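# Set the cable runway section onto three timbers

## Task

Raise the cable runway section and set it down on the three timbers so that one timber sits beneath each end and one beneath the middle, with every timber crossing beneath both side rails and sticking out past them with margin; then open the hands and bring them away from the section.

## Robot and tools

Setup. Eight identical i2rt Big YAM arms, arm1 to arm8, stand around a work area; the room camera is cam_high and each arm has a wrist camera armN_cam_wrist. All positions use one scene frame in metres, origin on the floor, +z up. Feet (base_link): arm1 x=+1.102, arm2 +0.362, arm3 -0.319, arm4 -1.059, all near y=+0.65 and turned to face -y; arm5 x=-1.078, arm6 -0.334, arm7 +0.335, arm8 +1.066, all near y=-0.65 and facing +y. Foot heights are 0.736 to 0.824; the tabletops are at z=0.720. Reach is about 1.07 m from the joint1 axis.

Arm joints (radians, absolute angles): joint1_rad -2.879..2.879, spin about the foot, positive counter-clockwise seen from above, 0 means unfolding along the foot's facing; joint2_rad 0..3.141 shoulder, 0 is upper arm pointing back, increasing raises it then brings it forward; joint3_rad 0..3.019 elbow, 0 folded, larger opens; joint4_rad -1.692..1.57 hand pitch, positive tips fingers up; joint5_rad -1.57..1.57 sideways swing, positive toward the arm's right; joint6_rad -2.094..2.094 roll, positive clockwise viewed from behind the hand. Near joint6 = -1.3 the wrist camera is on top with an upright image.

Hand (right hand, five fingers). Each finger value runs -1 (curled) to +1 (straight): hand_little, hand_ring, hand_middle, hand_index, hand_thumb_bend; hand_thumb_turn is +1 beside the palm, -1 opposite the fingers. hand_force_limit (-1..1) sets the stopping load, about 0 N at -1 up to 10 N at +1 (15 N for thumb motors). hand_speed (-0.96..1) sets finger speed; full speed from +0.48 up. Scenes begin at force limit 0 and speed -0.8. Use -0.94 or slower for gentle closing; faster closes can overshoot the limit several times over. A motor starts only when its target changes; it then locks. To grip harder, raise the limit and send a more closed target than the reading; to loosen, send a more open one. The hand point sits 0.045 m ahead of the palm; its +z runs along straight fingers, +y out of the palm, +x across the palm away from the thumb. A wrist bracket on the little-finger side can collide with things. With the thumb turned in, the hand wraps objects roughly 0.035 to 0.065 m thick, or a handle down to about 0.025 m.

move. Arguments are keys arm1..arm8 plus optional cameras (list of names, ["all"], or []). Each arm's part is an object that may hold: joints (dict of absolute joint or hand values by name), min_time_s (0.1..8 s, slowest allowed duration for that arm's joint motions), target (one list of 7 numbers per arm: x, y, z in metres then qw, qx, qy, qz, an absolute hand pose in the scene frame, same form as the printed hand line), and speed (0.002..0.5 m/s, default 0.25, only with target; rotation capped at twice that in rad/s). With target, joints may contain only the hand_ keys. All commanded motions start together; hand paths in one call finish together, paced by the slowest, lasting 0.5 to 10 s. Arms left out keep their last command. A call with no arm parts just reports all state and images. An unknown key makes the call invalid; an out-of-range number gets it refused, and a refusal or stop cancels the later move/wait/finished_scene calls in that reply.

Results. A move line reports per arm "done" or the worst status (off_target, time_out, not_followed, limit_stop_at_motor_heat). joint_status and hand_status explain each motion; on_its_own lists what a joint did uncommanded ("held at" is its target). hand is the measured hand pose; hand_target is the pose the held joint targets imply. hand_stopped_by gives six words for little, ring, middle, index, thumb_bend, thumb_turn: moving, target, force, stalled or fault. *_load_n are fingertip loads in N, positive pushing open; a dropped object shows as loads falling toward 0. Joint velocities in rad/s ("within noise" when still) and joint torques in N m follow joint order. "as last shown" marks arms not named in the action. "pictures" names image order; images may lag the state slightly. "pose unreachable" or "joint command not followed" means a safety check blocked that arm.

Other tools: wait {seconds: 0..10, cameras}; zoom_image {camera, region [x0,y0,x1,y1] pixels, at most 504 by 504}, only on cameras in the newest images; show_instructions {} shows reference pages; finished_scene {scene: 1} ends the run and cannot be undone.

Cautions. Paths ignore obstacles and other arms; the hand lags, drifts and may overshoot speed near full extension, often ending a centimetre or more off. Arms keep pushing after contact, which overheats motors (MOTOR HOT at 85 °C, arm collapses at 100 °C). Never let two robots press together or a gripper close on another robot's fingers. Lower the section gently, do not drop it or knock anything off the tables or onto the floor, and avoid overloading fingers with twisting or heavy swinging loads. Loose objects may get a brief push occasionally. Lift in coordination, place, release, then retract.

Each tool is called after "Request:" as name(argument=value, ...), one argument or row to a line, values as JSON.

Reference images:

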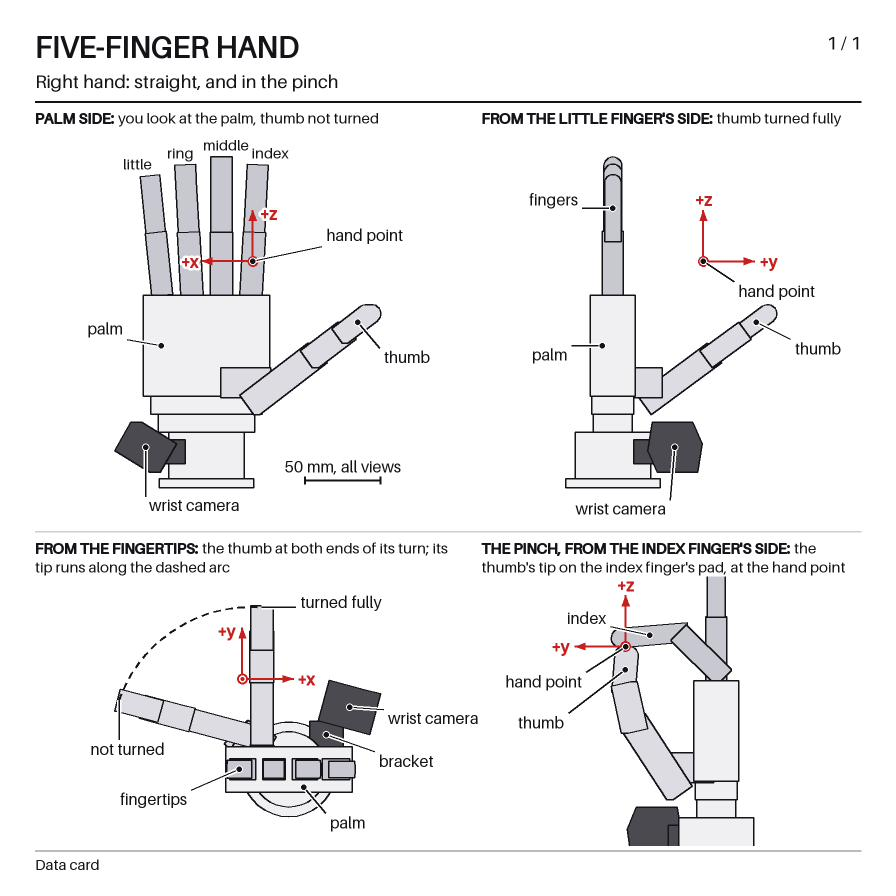

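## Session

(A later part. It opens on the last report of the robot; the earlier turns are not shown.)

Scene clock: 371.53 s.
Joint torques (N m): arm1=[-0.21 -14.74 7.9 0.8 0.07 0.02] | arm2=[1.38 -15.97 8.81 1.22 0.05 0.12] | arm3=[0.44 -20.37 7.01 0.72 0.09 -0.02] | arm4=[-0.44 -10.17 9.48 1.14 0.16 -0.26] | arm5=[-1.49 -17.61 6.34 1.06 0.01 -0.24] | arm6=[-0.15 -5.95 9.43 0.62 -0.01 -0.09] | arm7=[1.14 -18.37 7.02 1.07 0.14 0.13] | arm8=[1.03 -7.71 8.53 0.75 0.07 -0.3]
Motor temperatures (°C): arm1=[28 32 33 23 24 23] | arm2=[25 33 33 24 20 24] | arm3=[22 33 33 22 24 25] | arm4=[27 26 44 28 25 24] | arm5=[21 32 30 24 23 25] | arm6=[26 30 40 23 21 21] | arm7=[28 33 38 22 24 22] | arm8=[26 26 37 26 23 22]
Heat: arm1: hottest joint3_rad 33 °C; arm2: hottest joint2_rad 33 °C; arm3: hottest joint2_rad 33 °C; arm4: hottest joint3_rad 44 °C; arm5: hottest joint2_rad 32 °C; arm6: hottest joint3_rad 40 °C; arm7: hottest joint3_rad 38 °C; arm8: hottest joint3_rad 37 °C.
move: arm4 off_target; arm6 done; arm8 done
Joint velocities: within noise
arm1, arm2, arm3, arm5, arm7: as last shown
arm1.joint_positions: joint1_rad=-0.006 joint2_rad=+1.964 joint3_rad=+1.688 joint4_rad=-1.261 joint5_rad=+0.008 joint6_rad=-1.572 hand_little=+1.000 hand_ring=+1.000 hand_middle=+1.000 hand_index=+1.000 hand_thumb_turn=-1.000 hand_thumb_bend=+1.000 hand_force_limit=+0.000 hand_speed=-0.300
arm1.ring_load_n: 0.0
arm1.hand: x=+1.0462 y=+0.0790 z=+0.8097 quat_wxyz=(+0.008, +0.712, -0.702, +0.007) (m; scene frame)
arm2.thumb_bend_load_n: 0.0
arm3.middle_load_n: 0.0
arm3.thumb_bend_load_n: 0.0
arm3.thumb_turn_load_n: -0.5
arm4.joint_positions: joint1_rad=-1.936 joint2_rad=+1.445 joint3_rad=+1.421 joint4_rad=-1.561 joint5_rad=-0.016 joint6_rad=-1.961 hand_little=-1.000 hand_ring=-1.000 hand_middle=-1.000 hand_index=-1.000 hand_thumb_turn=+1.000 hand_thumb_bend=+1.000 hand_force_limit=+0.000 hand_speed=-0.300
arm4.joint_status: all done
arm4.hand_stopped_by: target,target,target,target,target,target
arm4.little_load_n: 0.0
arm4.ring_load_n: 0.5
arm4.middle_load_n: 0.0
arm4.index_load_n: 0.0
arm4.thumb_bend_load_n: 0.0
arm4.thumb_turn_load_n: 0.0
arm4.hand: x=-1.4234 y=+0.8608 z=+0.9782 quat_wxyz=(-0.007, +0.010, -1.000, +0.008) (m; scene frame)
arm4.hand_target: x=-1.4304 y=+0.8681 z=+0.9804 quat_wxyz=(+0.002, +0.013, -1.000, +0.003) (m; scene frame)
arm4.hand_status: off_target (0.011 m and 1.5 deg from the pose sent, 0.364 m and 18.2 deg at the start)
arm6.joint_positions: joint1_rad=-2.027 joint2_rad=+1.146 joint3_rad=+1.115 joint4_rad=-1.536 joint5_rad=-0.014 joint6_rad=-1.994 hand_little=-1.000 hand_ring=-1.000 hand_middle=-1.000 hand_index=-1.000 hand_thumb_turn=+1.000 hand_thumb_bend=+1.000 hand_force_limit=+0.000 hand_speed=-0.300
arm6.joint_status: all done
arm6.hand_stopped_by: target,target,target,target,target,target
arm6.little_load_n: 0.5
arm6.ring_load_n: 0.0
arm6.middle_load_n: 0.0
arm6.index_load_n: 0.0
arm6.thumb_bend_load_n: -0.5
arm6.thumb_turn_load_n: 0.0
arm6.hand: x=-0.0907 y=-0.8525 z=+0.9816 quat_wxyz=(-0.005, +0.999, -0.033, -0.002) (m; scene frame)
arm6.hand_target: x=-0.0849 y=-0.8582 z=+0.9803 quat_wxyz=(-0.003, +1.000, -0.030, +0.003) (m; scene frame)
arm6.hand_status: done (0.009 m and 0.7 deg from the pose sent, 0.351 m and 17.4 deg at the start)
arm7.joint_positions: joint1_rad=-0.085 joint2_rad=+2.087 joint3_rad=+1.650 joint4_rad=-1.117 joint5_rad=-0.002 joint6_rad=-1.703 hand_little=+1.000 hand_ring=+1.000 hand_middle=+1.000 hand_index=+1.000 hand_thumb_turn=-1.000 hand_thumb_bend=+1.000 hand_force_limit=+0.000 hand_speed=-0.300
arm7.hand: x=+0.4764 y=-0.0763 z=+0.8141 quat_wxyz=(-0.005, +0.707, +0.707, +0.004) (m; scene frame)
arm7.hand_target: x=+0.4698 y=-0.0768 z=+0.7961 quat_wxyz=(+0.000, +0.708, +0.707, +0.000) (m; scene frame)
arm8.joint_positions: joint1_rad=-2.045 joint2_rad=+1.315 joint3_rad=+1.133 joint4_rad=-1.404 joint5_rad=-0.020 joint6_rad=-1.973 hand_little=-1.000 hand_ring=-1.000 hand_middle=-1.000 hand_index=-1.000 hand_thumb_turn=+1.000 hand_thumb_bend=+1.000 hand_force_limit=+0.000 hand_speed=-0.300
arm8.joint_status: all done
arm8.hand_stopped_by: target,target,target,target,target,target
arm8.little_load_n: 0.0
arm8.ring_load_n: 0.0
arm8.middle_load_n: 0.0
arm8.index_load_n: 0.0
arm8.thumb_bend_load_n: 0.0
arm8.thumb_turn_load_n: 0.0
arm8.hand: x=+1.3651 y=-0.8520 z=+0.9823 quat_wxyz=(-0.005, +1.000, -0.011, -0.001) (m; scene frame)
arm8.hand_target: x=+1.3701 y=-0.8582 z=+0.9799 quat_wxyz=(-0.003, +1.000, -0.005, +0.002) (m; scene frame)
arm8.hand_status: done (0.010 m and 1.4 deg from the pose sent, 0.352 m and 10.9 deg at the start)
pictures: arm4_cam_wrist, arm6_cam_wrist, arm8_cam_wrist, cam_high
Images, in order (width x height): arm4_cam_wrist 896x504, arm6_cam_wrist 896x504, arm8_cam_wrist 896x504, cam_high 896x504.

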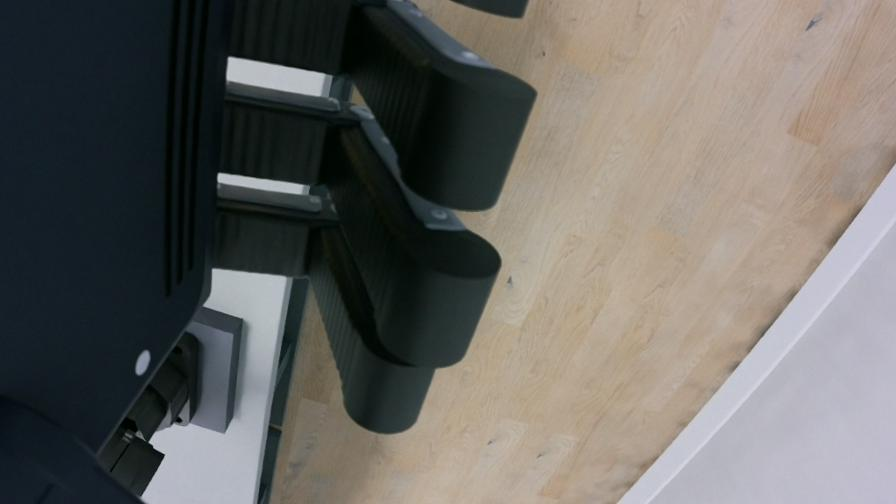

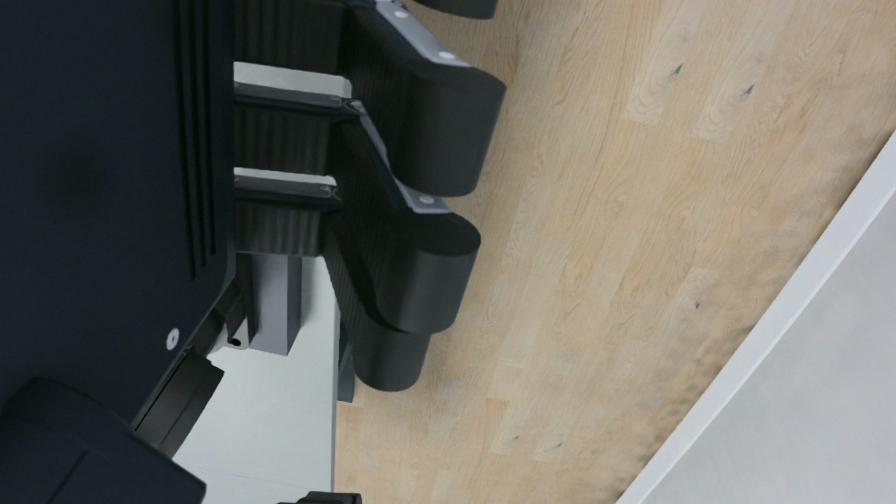

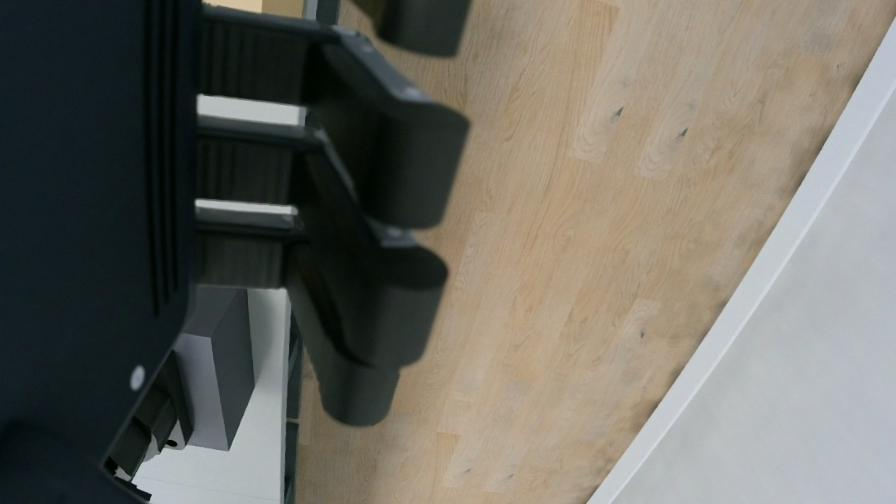

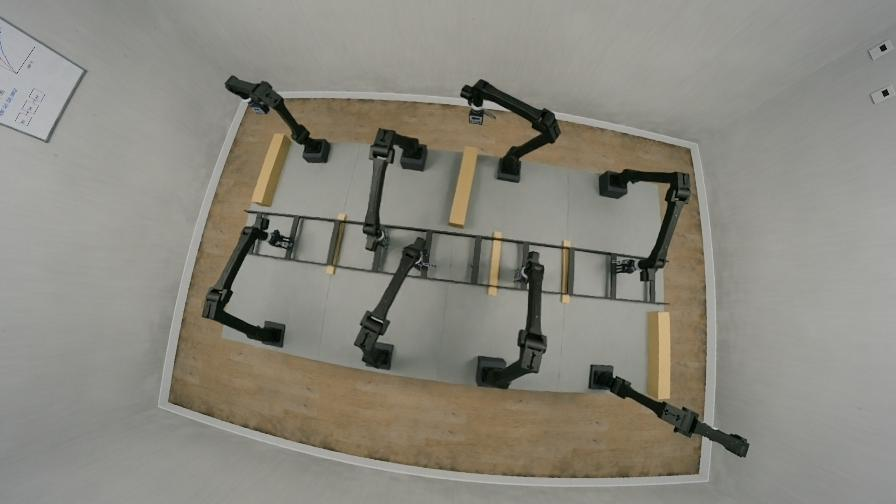

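Request:
move(
  arm1={"target": [1.054, 0.083, 0.778, 0, 0.7071, -0.7071, 0], "speed": 0.05, "joints": {"hand_little": 0.4, "hand_ring": 0.4, "hand_middle": 0.4, "hand_index": 0.4, "hand_force_limit": -0.6, "hand_speed": -0.7}},
  arm2={"target": [0.130, 0.083, 0.780, 0, 0.7071, -0.7071, 0], "speed": 0.05, "joints": {"hand_little": 0.4, "hand_ring": 0.4, "hand_middle": 0.4, "hand_index": 0.4, "hand_force_limit": -0.6, "hand_speed": -0.7}},
  arm3={"target": [-0.473, 0.078, 0.791, 0, 0.7071, -0.7071, 0], "speed": 0.05, "joints": {"hand_little": 0.4, "hand_ring": 0.4, "hand_middle": 0.4, "hand_index": 0.4, "hand_force_limit": -0.6, "hand_speed": -0.7}},
  arm5={"target": [-1.048, -0.082, 0.777, 0, 0.7071, 0.7071, 0], "speed": 0.05, "joints": {"hand_little": 0.4, "hand_ring": 0.4, "hand_middle": 0.4, "hand_index": 0.4, "hand_force_limit": -0.6, "hand_speed": -0.7}},
  arm7={"target": [0.470, -0.079, 0.779, 0, 0.7071, 0.7071, 0], "speed": 0.05, "joints": {"hand_little": 0.4, "hand_ring": 0.4, "hand_middle": 0.4, "hand_index": 0.4, "hand_force_limit": -0.6, "hand_speed": -0.7}},
  cameras=["arm1_cam_wrist", "arm2_cam_wrist", "arm3_cam_wrist", "arm5_cam_wrist", "arm7_cam_wrist"],
)

Scene clock: 386.13 s.
Joint torques (N m): arm1=[-0.21 -14.39 7.46 0.85 0.05 0.04] | arm2=[0.97 -16.38 8.58 1.28 0.3 0.12] | arm3=[0.38 -19.96 6.75 0.73 0.09 -0.03] | arm4=[-0.67 -10.23 9.57 1.13 0.17 -0.25] | arm5=[-1.55 -17.49 6.02 1.1 0.04 -0.24] | arm6=[-0.21 -6.01 9.4 0.61 0 -0.06] | arm7=[1.38 -18.37 6.64 1.25 0.17 0.09] | arm8=[1.14 -7.71 8.5 0.77 0.06 -0.3]
Motor temperatures (°C): arm1=[28 32 33 23 24 23] | arm2=[25 32 32 24 20 24] | arm3=[22 32 33 22 24 25] | arm4=[27 26 43 28 25 24] | arm5=[21 31 30 24 23 25] | arm6=[26 29 39 23 21 21] | arm7=[28 33 37 22 23 22] | arm8=[26 26 35 26 23 22]
Heat: arm1: hottest joint3_rad 33 °C; arm2: hottest joint2_rad 32 °C; arm3: hottest joint3_rad 33 °C; arm4: hottest joint3_rad 43 °C; arm5: hottest joint2_rad 31 °C; arm6: hottest joint3_rad 39 °C; arm7: hottest joint3_rad 37 °C; arm8: hottest joint3_rad 35 °C.
move: arm1 off_target; arm2 off_target; arm3 off_target; arm5 off_target; arm7 off_target
Joint velocities: within noise
arm1.joint_positions: joint1_rad=-0.003 joint2_rad=+1.964 joint3_rad=+1.663 joint4_rad=-1.230 joint5_rad=+0.008 joint6_rad=-1.561 hand_little=+0.400 hand_ring=+0.400 hand_middle=+0.400 hand_index=+0.400 hand_thumb_turn=-1.000 hand_thumb_bend=+1.000 hand_force_limit=-0.600 hand_speed=-0.700
arm1.joint_status: all done
arm1.hand_stopped_by: target,target,target,target,target,target
arm1.little_load_n: 0.0
arm1.ring_load_n: 0.0
arm1.middle_load_n: 0.0
arm1.index_load_n: 0.0
arm1.thumb_bend_load_n: 0.0
arm1.thumb_turn_load_n: 0.0
arm1.hand: x=+1.0481 y=+0.0807 z=+0.8005 quat_wxyz=(+0.010, +0.709, -0.705, +0.009) (m; scene frame)
arm1.hand_target: x=+1.0538 y=+0.0839 z=+0.7785 quat_wxyz=(+0.000, +0.707, -0.707, +0.000) (m; scene frame)
arm1.hand_status: off_target (0.023 m and 1.6 deg from the pose sent, 0.033 m and 1.4 deg at the start)
arm2.joint_positions: joint1_rad=-0.272 joint2_rad=+2.035 joint3_rad=+1.729 joint4_rad=-1.240 joint5_rad=-0.009 joint6_rad=-1.861 hand_little=+0.400 hand_ring=+0.400 hand_middle=+0.400 hand_index=+0.400 hand_thumb_turn=-1.000 hand_thumb_bend=+1.000 hand_force_limit=-0.600 hand_speed=-0.700
arm2.joint_status: all done
arm2.hand_stopped_by: target,target,target,target,target,target
arm2.little_load_n: 0.0
arm2.ring_load_n: 0.0
arm2.middle_load_n: -1.0
arm2.index_load_n: 0.0
arm2.thumb_bend_load_n: 0.0
arm2.thumb_turn_load_n: 0.0
arm2.hand: x=+0.1300 y=+0.0812 z=+0.7985 quat_wxyz=(+0.007, +0.710, -0.704, +0.006) (m; scene frame)
arm2.hand_target: x=+0.1303 y=+0.0836 z=+0.7802 quat_wxyz=(+0.000, +0.706, -0.709, +0.000) (m; scene frame)
arm2.hand_status: off_target (0.019 m and 1.1 deg from the pose sent, 0.038 m and 0.8 deg at the start)
arm3.joint_positions: joint1_rad=-0.165 joint2_rad=+2.098 joint3_rad=+1.612 joint4_rad=-1.089 joint5_rad=+0.000 joint6_rad=-1.734 hand_little=+0.400 hand_ring=+0.400 hand_middle=+0.400 hand_index=+0.400 hand_thumb_turn=-1.000 hand_thumb_bend=+1.000 hand_force_limit=-0.600 hand_speed=-0.700
arm3.joint_status: all done
arm3.hand_stopped_by: target,target,target,target,target,target
arm3.little_load_n: 0.0
arm3.ring_load_n: 0.0
arm3.middle_load_n: 0.0
arm3.index_load_n: 0.0
arm3.thumb_bend_load_n: 0.0
arm3.thumb_turn_load_n: 0.0
arm3.hand: x=-0.4805 y=+0.0821 z=+0.7979 quat_wxyz=(-0.002, +0.706, -0.708, -0.001) (m; scene frame)
arm3.hand_target: x=-0.4733 y=+0.0780 z=+0.7911 quat_wxyz=(+0.000, +0.707, -0.707, +0.000) (m; scene frame)
arm3.hand_status: off_target (0.011 m and 0.3 deg from the pose sent, 0.022 m and 0.7 deg at the start)
arm4, arm6, arm8: as last shown
arm4.ring_load_n: 0.0
arm5.joint_positions: joint1_rad=+0.083 joint2_rad=+2.072 joint3_rad=+1.557 joint4_rad=-1.033 joint5_rad=+0.007 joint6_rad=-1.506 hand_little=+0.400 hand_ring=+0.400 hand_middle=+0.400 hand_index=+0.400 hand_thumb_turn=-1.000 hand_thumb_bend=+1.000 hand_force_limit=-0.600 hand_speed=-0.700
arm5.joint_status: all done
arm5.hand_stopped_by: target,target,target,target,target,target
arm5.little_load_n: 0.0
arm5.ring_load_n: 0.0
arm5.middle_load_n: 0.0
arm5.index_load_n: 0.0
arm5.thumb_bend_load_n: 0.0
arm5.thumb_turn_load_n: 0.0
arm5.hand: x=-1.0578 y=-0.0779 z=+0.7980 quat_wxyz=(-0.009, +0.705, +0.709, +0.009) (m; scene frame)
arm5.hand_target: x=-1.0481 y=-0.0828 z=+0.7775 quat_wxyz=(+0.000, +0.708, +0.706, +0.000) (m; scene frame)
arm5.hand_status: off_target (0.024 m and 1.5 deg from the pose sent, 0.040 m and 1.2 deg at the start)
arm6.joint_positions: joint1_rad=-2.027 joint2_rad=+1.146 joint3_rad=+1.115 joint4_rad=-1.536 joint5_rad=-0.014 joint6_rad=-1.996 hand_little=-1.000 hand_ring=-1.000 hand_middle=-1.000 hand_index=-1.000 hand_thumb_turn=+1.000 hand_thumb_bend=+1.000 hand_force_limit=+0.000 hand_speed=-0.300
arm6.little_load_n: 0.0
arm6.thumb_bend_load_n: 0.0
arm6.hand: x=-0.0906 y=-0.8525 z=+0.9816 quat_wxyz=(-0.005, +0.999, -0.032, -0.002) (m; scene frame)
arm6.hand_target: x=-0.0848 y=-0.8583 z=+0.9803 quat_wxyz=(-0.002, +1.000, -0.029, +0.003) (m; scene frame)
arm7.joint_positions: joint1_rad=-0.085 joint2_rad=+2.098 joint3_rad=+1.627 joint4_rad=-1.077 joint5_rad=-0.002 joint6_rad=-1.703 hand_little=+0.400 hand_ring=+0.400 hand_middle=+0.400 hand_index=+0.400 hand_thumb_turn=-1.000 hand_thumb_bend=+1.000 hand_force_limit=-0.600 hand_speed=-0.700
arm7.joint_status: all done
arm7.hand_stopped_by: target,target,target,target,target,target
arm7.little_load_n: 0.0
arm7.ring_load_n: 0.0
arm7.middle_load_n: 0.0
arm7.index_load_n: 0.0
arm7.thumb_bend_load_n: 0.0
arm7.thumb_turn_load_n: 0.0
arm7.hand: x=+0.4763 y=-0.0772 z=+0.7994 quat_wxyz=(-0.007, +0.707, +0.707, +0.006) (m; scene frame)
arm7.hand_target: x=+0.4700 y=-0.0796 z=+0.7795 quat_wxyz=(+0.000, +0.707, +0.707, +0.000) (m; scene frame)
arm7.hand_status: off_target (0.021 m and 1.1 deg from the pose sent, 0.036 m and 0.8 deg at the start)
arm8.hand_target: x=+1.3701 y=-0.8581 z=+0.9799 quat_wxyz=(-0.003, +1.000, -0.005, +0.002) (m; scene frame)
pictures: arm1_cam_wrist, arm2_cam_wrist, arm3_cam_wrist, arm5_cam_wrist, arm7_cam_wrist
Images, in order (width x height): arm1_cam_wrist 896x504, arm2_cam_wrist 896x504, arm3_cam_wrist 896x504, arm5_cam_wrist 896x504, arm7_cam_wrist 896x504.

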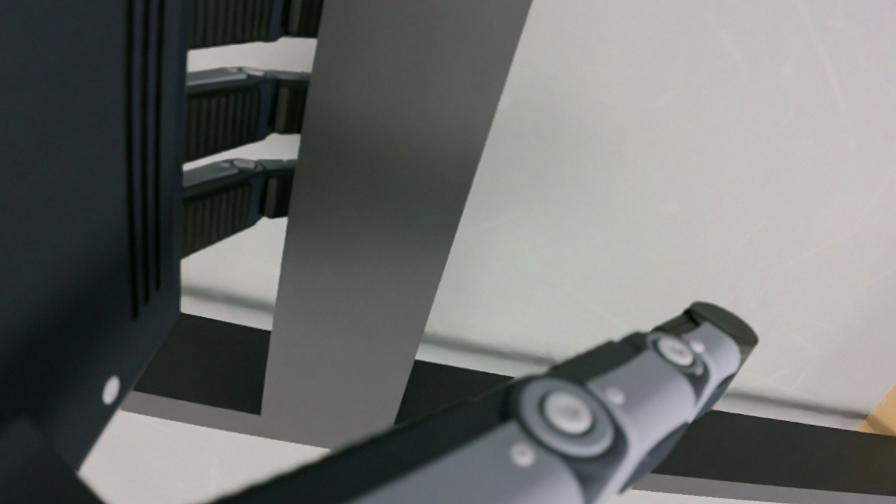

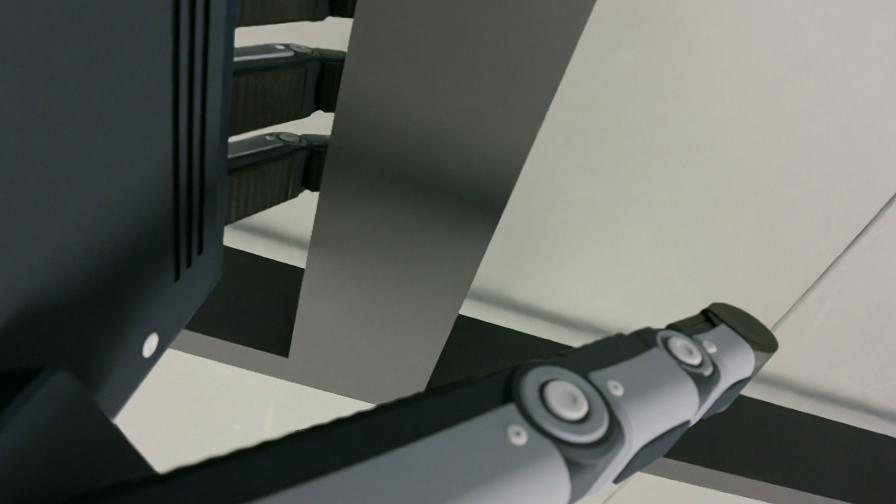

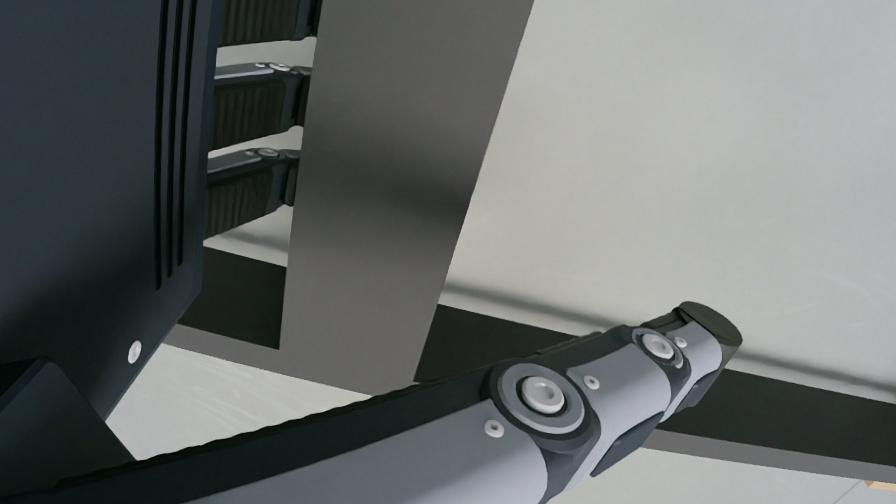

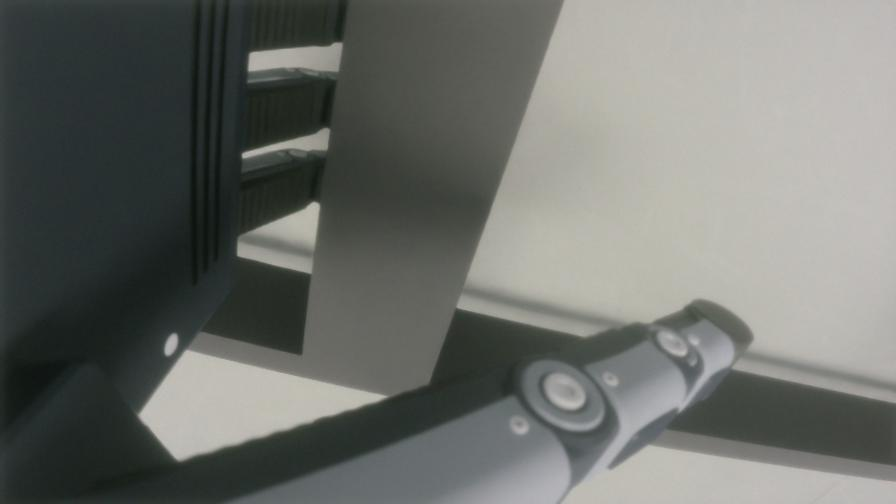

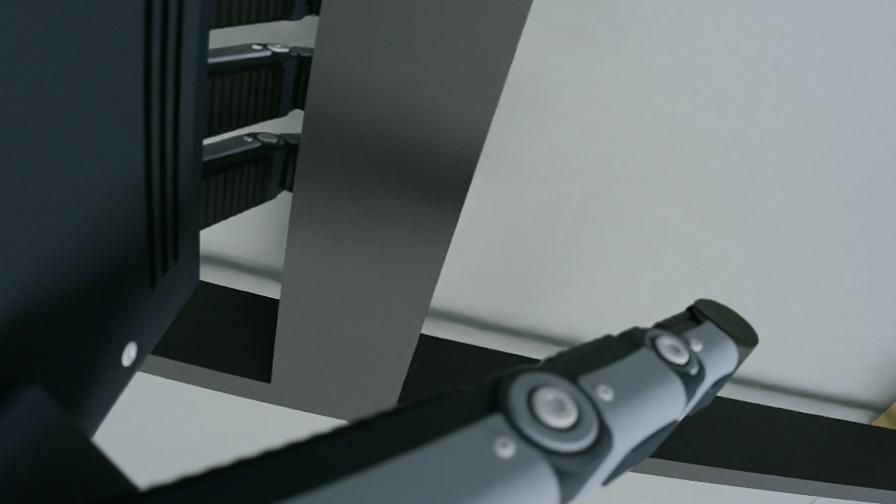

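Request:
move(
  arm1={"target": [1.054, 0.083, 0.769, 0, 0.7071, -0.7071, 0], "speed": 0.05, "joints": {"hand_little": -0.3, "hand_ring": -0.3, "hand_middle": -0.3, "hand_index": -0.3, "hand_force_limit": -0.6, "hand_speed": -0.85}},
  arm2={"target": [0.130, 0.083, 0.772, 0, 0.7071, -0.7071, 0], "speed": 0.05, "joints": {"hand_little": -0.3, "hand_ring": -0.3, "hand_middle": -0.3, "hand_index": -0.3, "hand_force_limit": -0.6, "hand_speed": -0.85}},
  arm3={"target": [-0.473, 0.078, 0.784, 0, 0.7071, -0.7071, 0], "speed": 0.05, "joints": {"hand_little": -0.3, "hand_ring": -0.3, "hand_middle": -0.3, "hand_index": -0.3, "hand_force_limit": -0.6, "hand_speed": -0.85}},
  arm5={"target": [-1.048, -0.082, 0.770, 0, 0.7071, 0.7071, 0], "speed": 0.05, "joints": {"hand_little": -0.3, "hand_ring": -0.3, "hand_middle": -0.3, "hand_index": -0.3, "hand_force_limit": -0.6, "hand_speed": -0.85}},
  arm7={"target": [0.470, -0.079, 0.771, 0, 0.7071, 0.7071, 0], "speed": 0.05, "joints": {"hand_little": -0.3, "hand_ring": -0.3, "hand_middle": -0.3, "hand_index": -0.3, "hand_force_limit": -0.6, "hand_speed": -0.85}},
  cameras=["arm1_cam_wrist", "arm5_cam_wrist"],
)

Scene clock: 396.53 s.
Joint torques (N m): arm1=[-0.03 -15.68 7.9 0.55 0.06 0.01] | arm2=[1.08 -16.44 8.64 1.17 0.33 0.09] | arm3=[0.15 -20.89 6.87 0.61 0.06 -0.02] | arm4=[-0.73 -10.23 9.57 1.14 0.16 -0.25] | arm5=[-1.38 -18.37 6.15 0.88 0.09 -0.23] | arm6=[-0.38 -5.89 9.42 0.62 0 -0.07] | arm7=[1.14 -19.37 6.64 0.79 0.19 0.06] | arm8=[1.2 -7.65 8.51 0.77 0.06 -0.3]
Motor temperatures (°C): arm1=[28 32 32 23 24 23] | arm2=[25 31 31 24 20 24] | arm3=[22 32 33 22 24 25] | arm4=[27 26 43 28 25 24] | arm5=[21 31 29 24 23 25] | arm6=[26 29 39 23 21 21] | arm7=[28 31 37 22 23 22] | arm8=[26 27 35 26 23 22]
Heat: arm1: hottest joint2_rad 32 °C; arm2: hottest joint2_rad 31 °C; arm3: hottest joint3_rad 33 °C; arm4: hottest joint3_rad 43 °C; arm5: hottest joint2_rad 31 °C; arm6: hottest joint3_rad 39 °C; arm7: hottest joint3_rad 37 °C; arm8: hottest joint3_rad 35 °C.
move: arm1 off_target; arm2 off_target; arm3 off_target; arm5 off_target; arm7 off_target
Joint velocities: within noise
arm1.joint_positions: joint1_rad=-0.003 joint2_rad=+1.990 joint3_rad=+1.647 joint4_rad=-1.199 joint5_rad=+0.008 joint6_rad=-1.561 hand_little=-0.300 hand_ring=-0.279 hand_middle=-0.252 hand_index=-0.266 hand_thumb_turn=-1.000 hand_thumb_bend=+1.000 hand_force_limit=-0.600 hand_speed=-0.850
arm1.joint_status: hand_ring off_target (ended at -0.279, target -0.300); hand_middle off_target (ended at -0.252, target -0.300); hand_index off_target (ended at -0.266, target -0.300); the others done
arm1.hand_stopped_by: target,force,force,force,target,target
arm1.little_load_n: 0.5
arm1.ring_load_n: 2.0
arm1.middle_load_n: 0.0
arm1.index_load_n: 0.5
arm1.thumb_bend_load_n: 0.0
arm1.thumb_turn_load_n: 0.0
arm1.hand: x=+1.0484 y=+0.0809 z=+0.7799 quat_wxyz=(+0.006, +0.709, -0.705, +0.005) (m; scene frame)
arm1.hand_target: x=+1.0538 y=+0.0824 z=+0.7693 quat_wxyz=(+0.001, +0.707, -0.707, +0.001) (m; scene frame)
arm1.hand_status: off_target (0.012 m and 1.0 deg from the pose sent, 0.032 m and 1.6 deg at the start)
arm2.joint_positions: joint1_rad=-0.272 joint2_rad=+2.049 joint3_rad=+1.717 joint4_rad=-1.220 joint5_rad=-0.009 joint6_rad=-1.864 hand_little=-0.300 hand_ring=-0.300 hand_middle=-0.300 hand_index=-0.293 hand_thumb_turn=-1.000 hand_thumb_bend=+1.000 hand_force_limit=-0.600 hand_speed=-0.850
arm2.joint_status: all done
arm2.hand_stopped_by: target,target,target,force,target,target
arm2.little_load_n: 0.0
arm2.ring_load_n: 0.5
arm2.middle_load_n: 0.0
arm2.index_load_n: 0.0
arm2.thumb_bend_load_n: 0.0
arm2.thumb_turn_load_n: 0.0
arm2.hand: x=+0.1300 y=+0.0815 z=+0.7858 quat_wxyz=(+0.004, +0.712, -0.703, +0.004) (m; scene frame)
arm2.hand_target: x=+0.1300 y=+0.0832 z=+0.7722 quat_wxyz=(+0.000, +0.708, -0.706, +0.000) (m; scene frame)
arm2.hand_status: off_target (0.014 m and 1.0 deg from the pose sent, 0.027 m and 1.1 deg at the start)
arm3.joint_positions: joint1_rad=-0.162 joint2_rad=+2.116 joint3_rad=+1.604 joint4_rad=-1.073 joint5_rad=-0.002 joint6_rad=-1.733 hand_little=-0.300 hand_ring=-0.265 hand_middle=-0.223 hand_index=-0.182 hand_thumb_turn=-1.000 hand_thumb_bend=+1.000 hand_force_limit=-0.600 hand_speed=-0.850
arm3.joint_status: hand_ring off_target (ended at -0.265, target -0.300); hand_middle off_target (ended at -0.223, target -0.300); hand_index off_target (ended at -0.182, target -0.300); the others done
arm3.hand_stopped_by: target,force,force,force,target,target
arm3.little_load_n: 0.5
arm3.ring_load_n: 0.0
arm3.middle_load_n: 0.0
arm3.index_load_n: 0.0
arm3.thumb_bend_load_n: 0.0
arm3.thumb_turn_load_n: 0.0
arm3.hand: x=-0.4783 y=+0.0837 z=+0.7845 quat_wxyz=(-0.006, +0.706, -0.708, -0.003) (m; scene frame)
arm3.hand_target: x=-0.4728 y=+0.0781 z=+0.7840 quat_wxyz=(+0.000, +0.707, -0.708, +0.001) (m; scene frame)
arm3.hand_status: done (0.008 m and 0.8 deg from the pose sent, 0.016 m and 0.3 deg at the start)
arm4, arm6, arm8: as last shown
arm4.little_load_n: 0.5
arm4.index_load_n: 0.5
arm4.thumb_turn_load_n: -0.5
arm5.joint_positions: joint1_rad=+0.082 joint2_rad=+2.090 joint3_rad=+1.552 joint4_rad=-1.015 joint5_rad=+0.005 joint6_rad=-1.512 hand_little=-0.300 hand_ring=-0.293 hand_middle=-0.252 hand_index=-0.196 hand_thumb_turn=-1.000 hand_thumb_bend=+1.000 hand_force_limit=-0.600 hand_speed=-0.850
arm5.joint_status: hand_middle off_target (ended at -0.252, target -0.300); hand_index off_target (ended at -0.196, target -0.300); the others done
arm5.hand_stopped_by: target,force,force,force,target,target
arm5.little_load_n: 0.0
arm5.ring_load_n: 0.0
arm5.middle_load_n: 0.0
arm5.index_load_n: 0.0
arm5.thumb_bend_load_n: 0.0
arm5.thumb_turn_load_n: 0.0
arm5.hand: x=-1.0578 y=-0.0777 z=+0.7863 quat_wxyz=(-0.008, +0.703, +0.711, +0.007) (m; scene frame)
arm5.hand_target: x=-1.0482 y=-0.0821 z=+0.7705 quat_wxyz=(+0.000, +0.706, +0.708, +0.000) (m; scene frame)
arm5.hand_status: off_target (0.019 m and 1.3 deg from the pose sent, 0.030 m and 1.5 deg at the start)
arm7.joint_positions: joint1_rad=-0.085 joint2_rad=+2.122 joint3_rad=+1.622 joint4_rad=-1.056 joint5_rad=-0.002 joint6_rad=-1.703 hand_little=-0.252 hand_ring=-0.223 hand_middle=-0.210 hand_index=-0.155 hand_thumb_turn=-1.000 hand_thumb_bend=+1.000 hand_force_limit=-0.600 hand_speed=-0.850
arm7.joint_status: hand_little off_target (ended at -0.252, target -0.300); hand_ring off_target (ended at -0.223, target -0.300); hand_middle off_target (ended at -0.210, target -0.300); hand_index off_target (ended at -0.155, target -0.300); the others done
arm7.hand_stopped_by: force,force,force,force,target,target
arm7.little_load_n: 1.0
arm7.ring_load_n: 0.0
arm7.middle_load_n: 0.0
arm7.index_load_n: 0.0
arm7.thumb_bend_load_n: 0.0
arm7.thumb_turn_load_n: 0.0
arm7.hand: x=+0.4762 y=-0.0778 z=+0.7837 quat_wxyz=(-0.005, +0.707, +0.707, +0.003) (m; scene frame)
arm7.hand_target: x=+0.4701 y=-0.0793 z=+0.7714 quat_wxyz=(+0.000, +0.707, +0.707, +0.000) (m; scene frame)
arm7.hand_status: off_target (0.014 m and 0.7 deg from the pose sent, 0.029 m and 1.1 deg at the start)
pictures: arm1_cam_wrist, arm5_cam_wrist
Images, in order (width x height): arm1_cam_wrist 896x504, arm5_cam_wrist 896x504.

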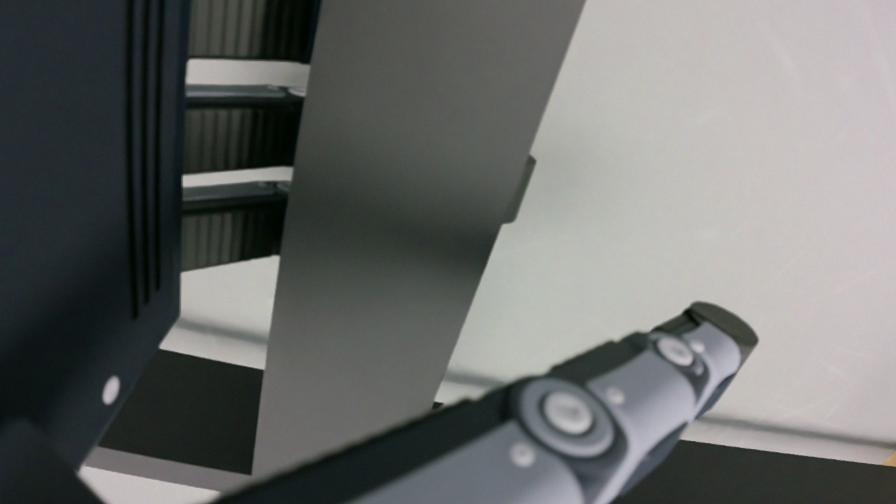

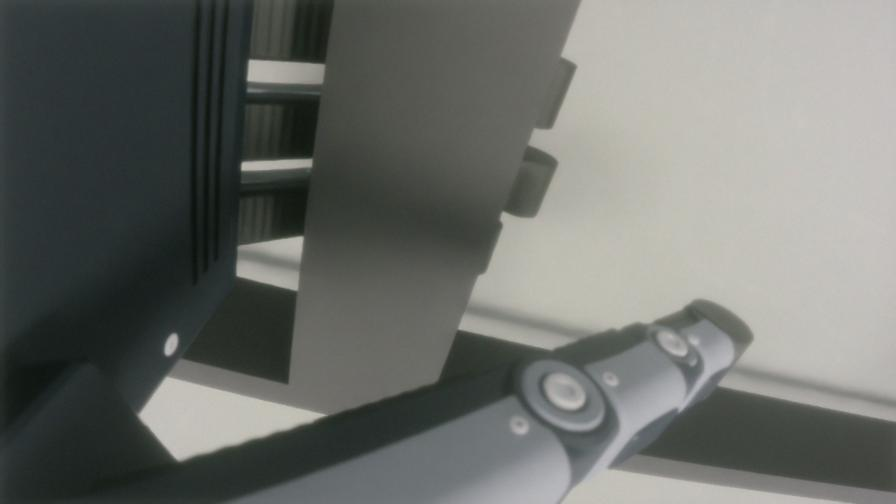

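Request:
move(
  arm1={"joints": {"hand_thumb_bend": -0.5, "hand_force_limit": -0.6, "hand_speed": -0.75}},
  arm2={"joints": {"hand_thumb_bend": -0.5, "hand_force_limit": -0.6, "hand_speed": -0.75}},
  arm3={"joints": {"hand_thumb_bend": -0.5, "hand_force_limit": -0.6, "hand_speed": -0.75}},
  arm5={"joints": {"hand_thumb_bend": -0.5, "hand_force_limit": -0.6, "hand_speed": -0.75}},
  arm7={"joints": {"hand_thumb_bend": -0.5, "hand_force_limit": -0.6, "hand_speed": -0.75}},
  cameras=["arm1_cam_wrist", "arm2_cam_wrist", "arm3_cam_wrist", "arm5_cam_wrist", "arm7_cam_wrist"],
)

Scene clock: 407.67 s.
Joint torques (N m): arm1=[-0.21 -15.85 8.02 0.49 0.08 0.02] | arm2=[0.91 -16.03 8.68 1.18 0.34 0.09] | arm3=[0.15 -20.84 6.9 0.59 0.06 -0.03] | arm4=[-0.67 -10.17 9.58 1.14 0.16 -0.25] | arm5=[-1.08 -18.26 6.06 0.87 0.09 -0.21] | arm6=[-0.5 -6.01 9.44 0.58 -0.01 -0.06] | arm7=[0.97 -19.72 6.67 0.88 0.19 0.1] | arm8=[1.2 -7.71 8.51 0.75 0.06 -0.31]
Motor temperatures (°C): arm1=[28 31 31 23 24 23] | arm2=[25 30 31 24 20 24] | arm3=[22 31 32 22 24 25] | arm4=[27 26 42 28 25 24] | arm5=[21 31 29 24 23 25] | arm6=[26 29 38 23 21 21] | arm7=[28 30 36 22 23 22] | arm8=[26 27 34 26 23 22]
Heat: arm1: hottest joint2_rad 31 °C; arm2: hottest joint3_rad 31 °C; arm3: hottest joint3_rad 32 °C; arm4: hottest joint3_rad 42 °C; arm5: hottest joint2_rad 31 °C; arm6: hottest joint3_rad 38 °C; arm7: hottest joint3_rad 36 °C; arm8: hottest joint3_rad 34 °C.
move: arm1 off_target; arm2 off_target; arm3 off_target; arm5 off_target; arm7 off_target
Joint velocities: within noise
arm1.joint_positions: joint1_rad=-0.003 joint2_rad=+1.990 joint3_rad=+1.647 joint4_rad=-1.199 joint5_rad=+0.006 joint6_rad=-1.561 hand_little=-0.300 hand_ring=-0.279 hand_middle=-0.252 hand_index=-0.266 hand_thumb_turn=-1.000 hand_thumb_bend=+0.312 hand_force_limit=-0.600 hand_speed=-0.750
arm1.joint_status: hand_thumb_bend off_target (ended at +0.312, target -0.500); the others done
arm1.hand_stopped_by: target,force,force,force,force,target
arm1.little_load_n: 0.5
arm1.ring_load_n: 2.0
arm1.middle_load_n: 0.0
arm1.index_load_n: 0.5
arm1.thumb_bend_load_n: 1.5
arm1.thumb_turn_load_n: 0.0
arm1.hand: x=+1.0487 y=+0.0809 z=+0.7798 quat_wxyz=(+0.005, +0.709, -0.705, +0.006) (m; scene frame)
arm1.hand_target: x=+1.0540 y=+0.0824 z=+0.7693 quat_wxyz=(+0.001, +0.707, -0.707, +0.001) (m; scene frame)
arm1.hand_status: not commanded
arm2.joint_positions: joint1_rad=-0.272 joint2_rad=+2.049 joint3_rad=+1.717 joint4_rad=-1.220 joint5_rad=-0.009 joint6_rad=-1.864 hand_little=-0.300 hand_ring=-0.300 hand_middle=-0.300 hand_index=-0.293 hand_thumb_turn=-1.000 hand_thumb_bend=+0.325 hand_force_limit=-0.600 hand_speed=-0.750
arm2.joint_status: hand_thumb_bend off_target (ended at +0.325, target -0.500); the others done
arm2.hand_stopped_by: target,target,target,force,force,target
arm2.little_load_n: 0.0
arm2.ring_load_n: 0.0
arm2.middle_load_n: 1.0
arm2.index_load_n: 0.0
arm2.thumb_bend_load_n: 3.0
arm2.thumb_turn_load_n: 0.5
arm2.hand: x=+0.1300 y=+0.0815 z=+0.7858 quat_wxyz=(+0.004, +0.712, -0.703, +0.004) (m; scene frame)
arm2.hand_target: x=+0.1300 y=+0.0832 z=+0.7722 quat_wxyz=(+0.000, +0.708, -0.706, +0.000) (m; scene frame)
arm2.hand_status: not commanded
arm3.joint_positions: joint1_rad=-0.162 joint2_rad=+2.116 joint3_rad=+1.604 joint4_rad=-1.073 joint5_rad=+0.006 joint6_rad=-1.734 hand_little=-0.300 hand_ring=-0.265 hand_middle=-0.223 hand_index=-0.182 hand_thumb_turn=-1.000 hand_thumb_bend=+0.206 hand_force_limit=-0.600 hand_speed=-0.750
arm3.joint_status: hand_thumb_bend off_target (ended at +0.206, target -0.500); the others done
arm3.hand_stopped_by: target,force,force,force,force,target
arm3.little_load_n: 2.0
arm3.ring_load_n: 0.0
arm3.middle_load_n: 0.0
arm3.index_load_n: 0.0
arm3.thumb_bend_load_n: 3.0
arm3.thumb_turn_load_n: -0.5
arm3.hand: x=-0.4798 y=+0.0838 z=+0.7850 quat_wxyz=(-0.004, +0.707, -0.707, -0.006) (m; scene frame)
arm3.hand_target: x=-0.4743 y=+0.0782 z=+0.7845 quat_wxyz=(+0.002, +0.707, -0.707, -0.003) (m; scene frame)
arm3.hand_status: not commanded
arm4, arm6, arm8: as last shown
arm4.little_load_n: 0.0
arm4.index_load_n: 0.0
arm4.thumb_turn_load_n: 0.0
arm5.joint_positions: joint1_rad=+0.082 joint2_rad=+2.090 joint3_rad=+1.552 joint4_rad=-1.015 joint5_rad=+0.008 joint6_rad=-1.512 hand_little=-0.300 hand_ring=-0.293 hand_middle=-0.252 hand_index=-0.196 hand_thumb_turn=-1.000 hand_thumb_bend=+0.206 hand_force_limit=-0.600 hand_speed=-0.750
arm5.joint_status: hand_thumb_bend off_target (ended at +0.206, target -0.500); the others done
arm5.hand_stopped_by: target,force,force,force,force,target
arm5.little_load_n: 0.0
arm5.ring_load_n: 0.0
arm5.middle_load_n: 2.5
arm5.index_load_n: 0.0
arm5.thumb_bend_load_n: 3.0
arm5.thumb_turn_load_n: 0.0
arm5.hand: x=-1.0568 y=-0.0776 z=+0.7864 quat_wxyz=(-0.007, +0.704, +0.710, +0.008) (m; scene frame)
arm5.hand_target: x=-1.0477 y=-0.0821 z=+0.7707 quat_wxyz=(+0.001, +0.706, +0.708, +0.001) (m; scene frame)
arm5.hand_status: not commanded
arm7.joint_positions: joint1_rad=-0.085 joint2_rad=+2.122 joint3_rad=+1.622 joint4_rad=-1.056 joint5_rad=-0.002 joint6_rad=-1.703 hand_little=-0.252 hand_ring=-0.223 hand_middle=-0.210 hand_index=-0.155 hand_thumb_turn=-1.000 hand_thumb_bend=+0.206 hand_force_limit=-0.600 hand_speed=-0.750
arm7.joint_status: hand_thumb_bend off_target (ended at +0.206, target -0.500); the others done
arm7.hand_stopped_by: force,force,force,force,force,target
arm7.little_load_n: 1.5
arm7.ring_load_n: 0.0
arm7.middle_load_n: 0.0
arm7.index_load_n: 0.0
arm7.thumb_bend_load_n: 3.5
arm7.thumb_turn_load_n: 0.0
arm7.hand: x=+0.4762 y=-0.0778 z=+0.7837 quat_wxyz=(-0.005, +0.707, +0.707, +0.003) (m; scene frame)
arm7.hand_target: x=+0.4701 y=-0.0793 z=+0.7714 quat_wxyz=(+0.000, +0.707, +0.707, +0.000) (m; scene frame)
arm7.hand_status: not commanded
pictures: arm1_cam_wrist, arm2_cam_wrist, arm3_cam_wrist, arm5_cam_wrist, arm7_cam_wrist
Images, in order (width x height): arm1_cam_wrist 896x504, arm2_cam_wrist 896x504, arm3_cam_wrist 896x504, arm5_cam_wrist 896x504, arm7_cam_wrist 896x504.

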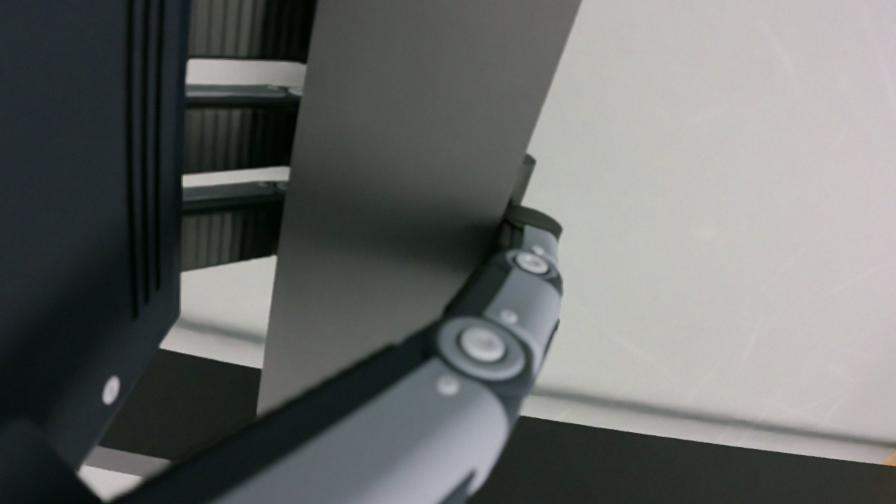

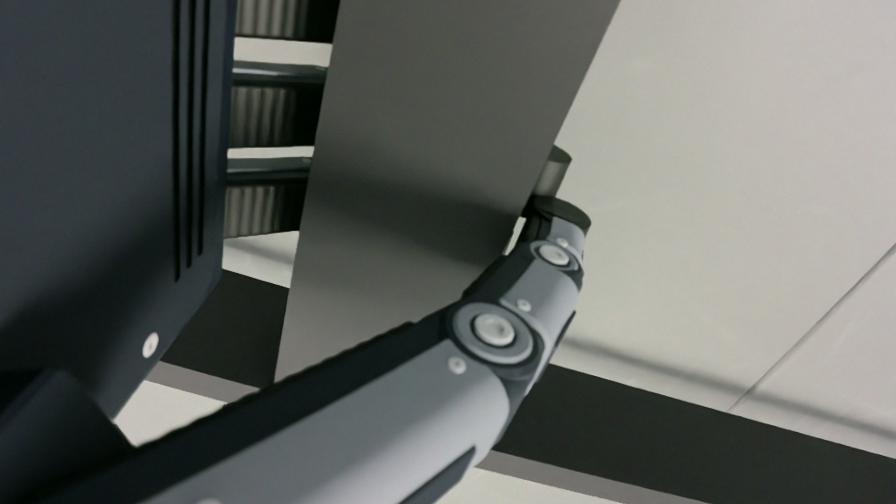

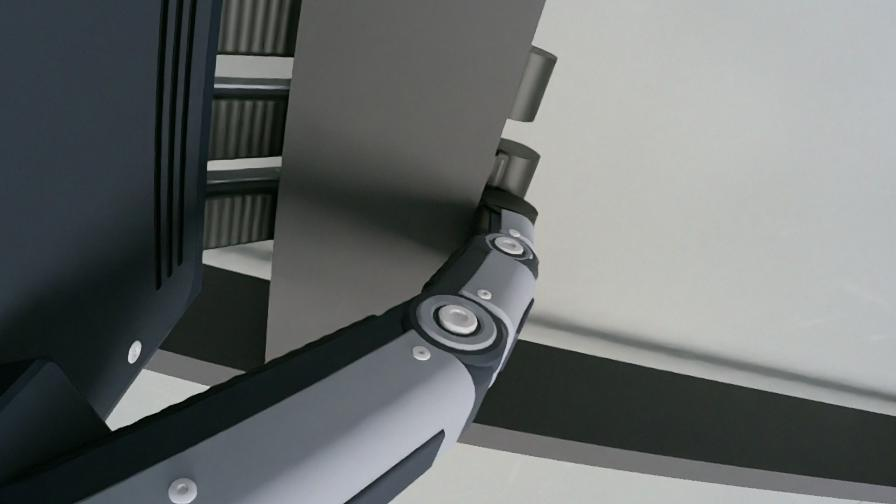

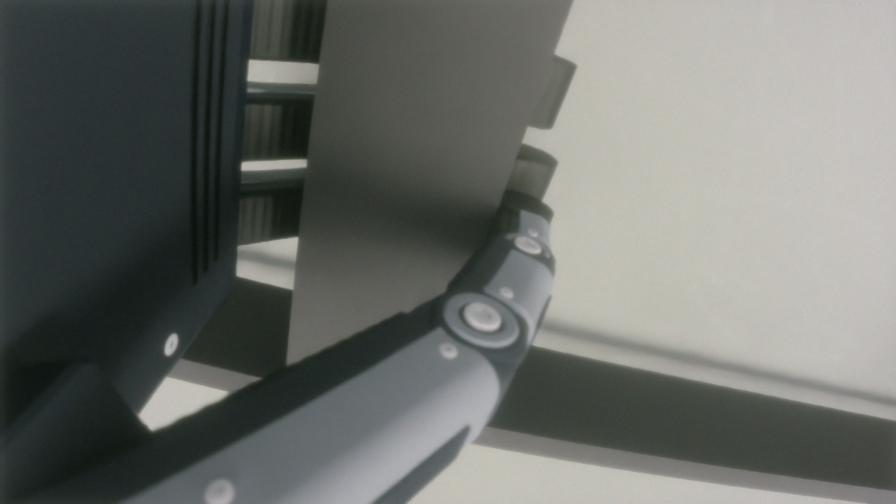

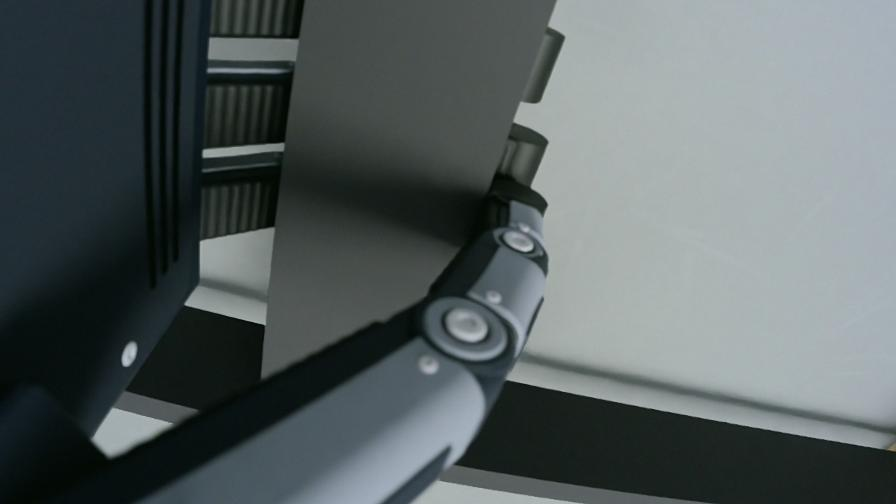

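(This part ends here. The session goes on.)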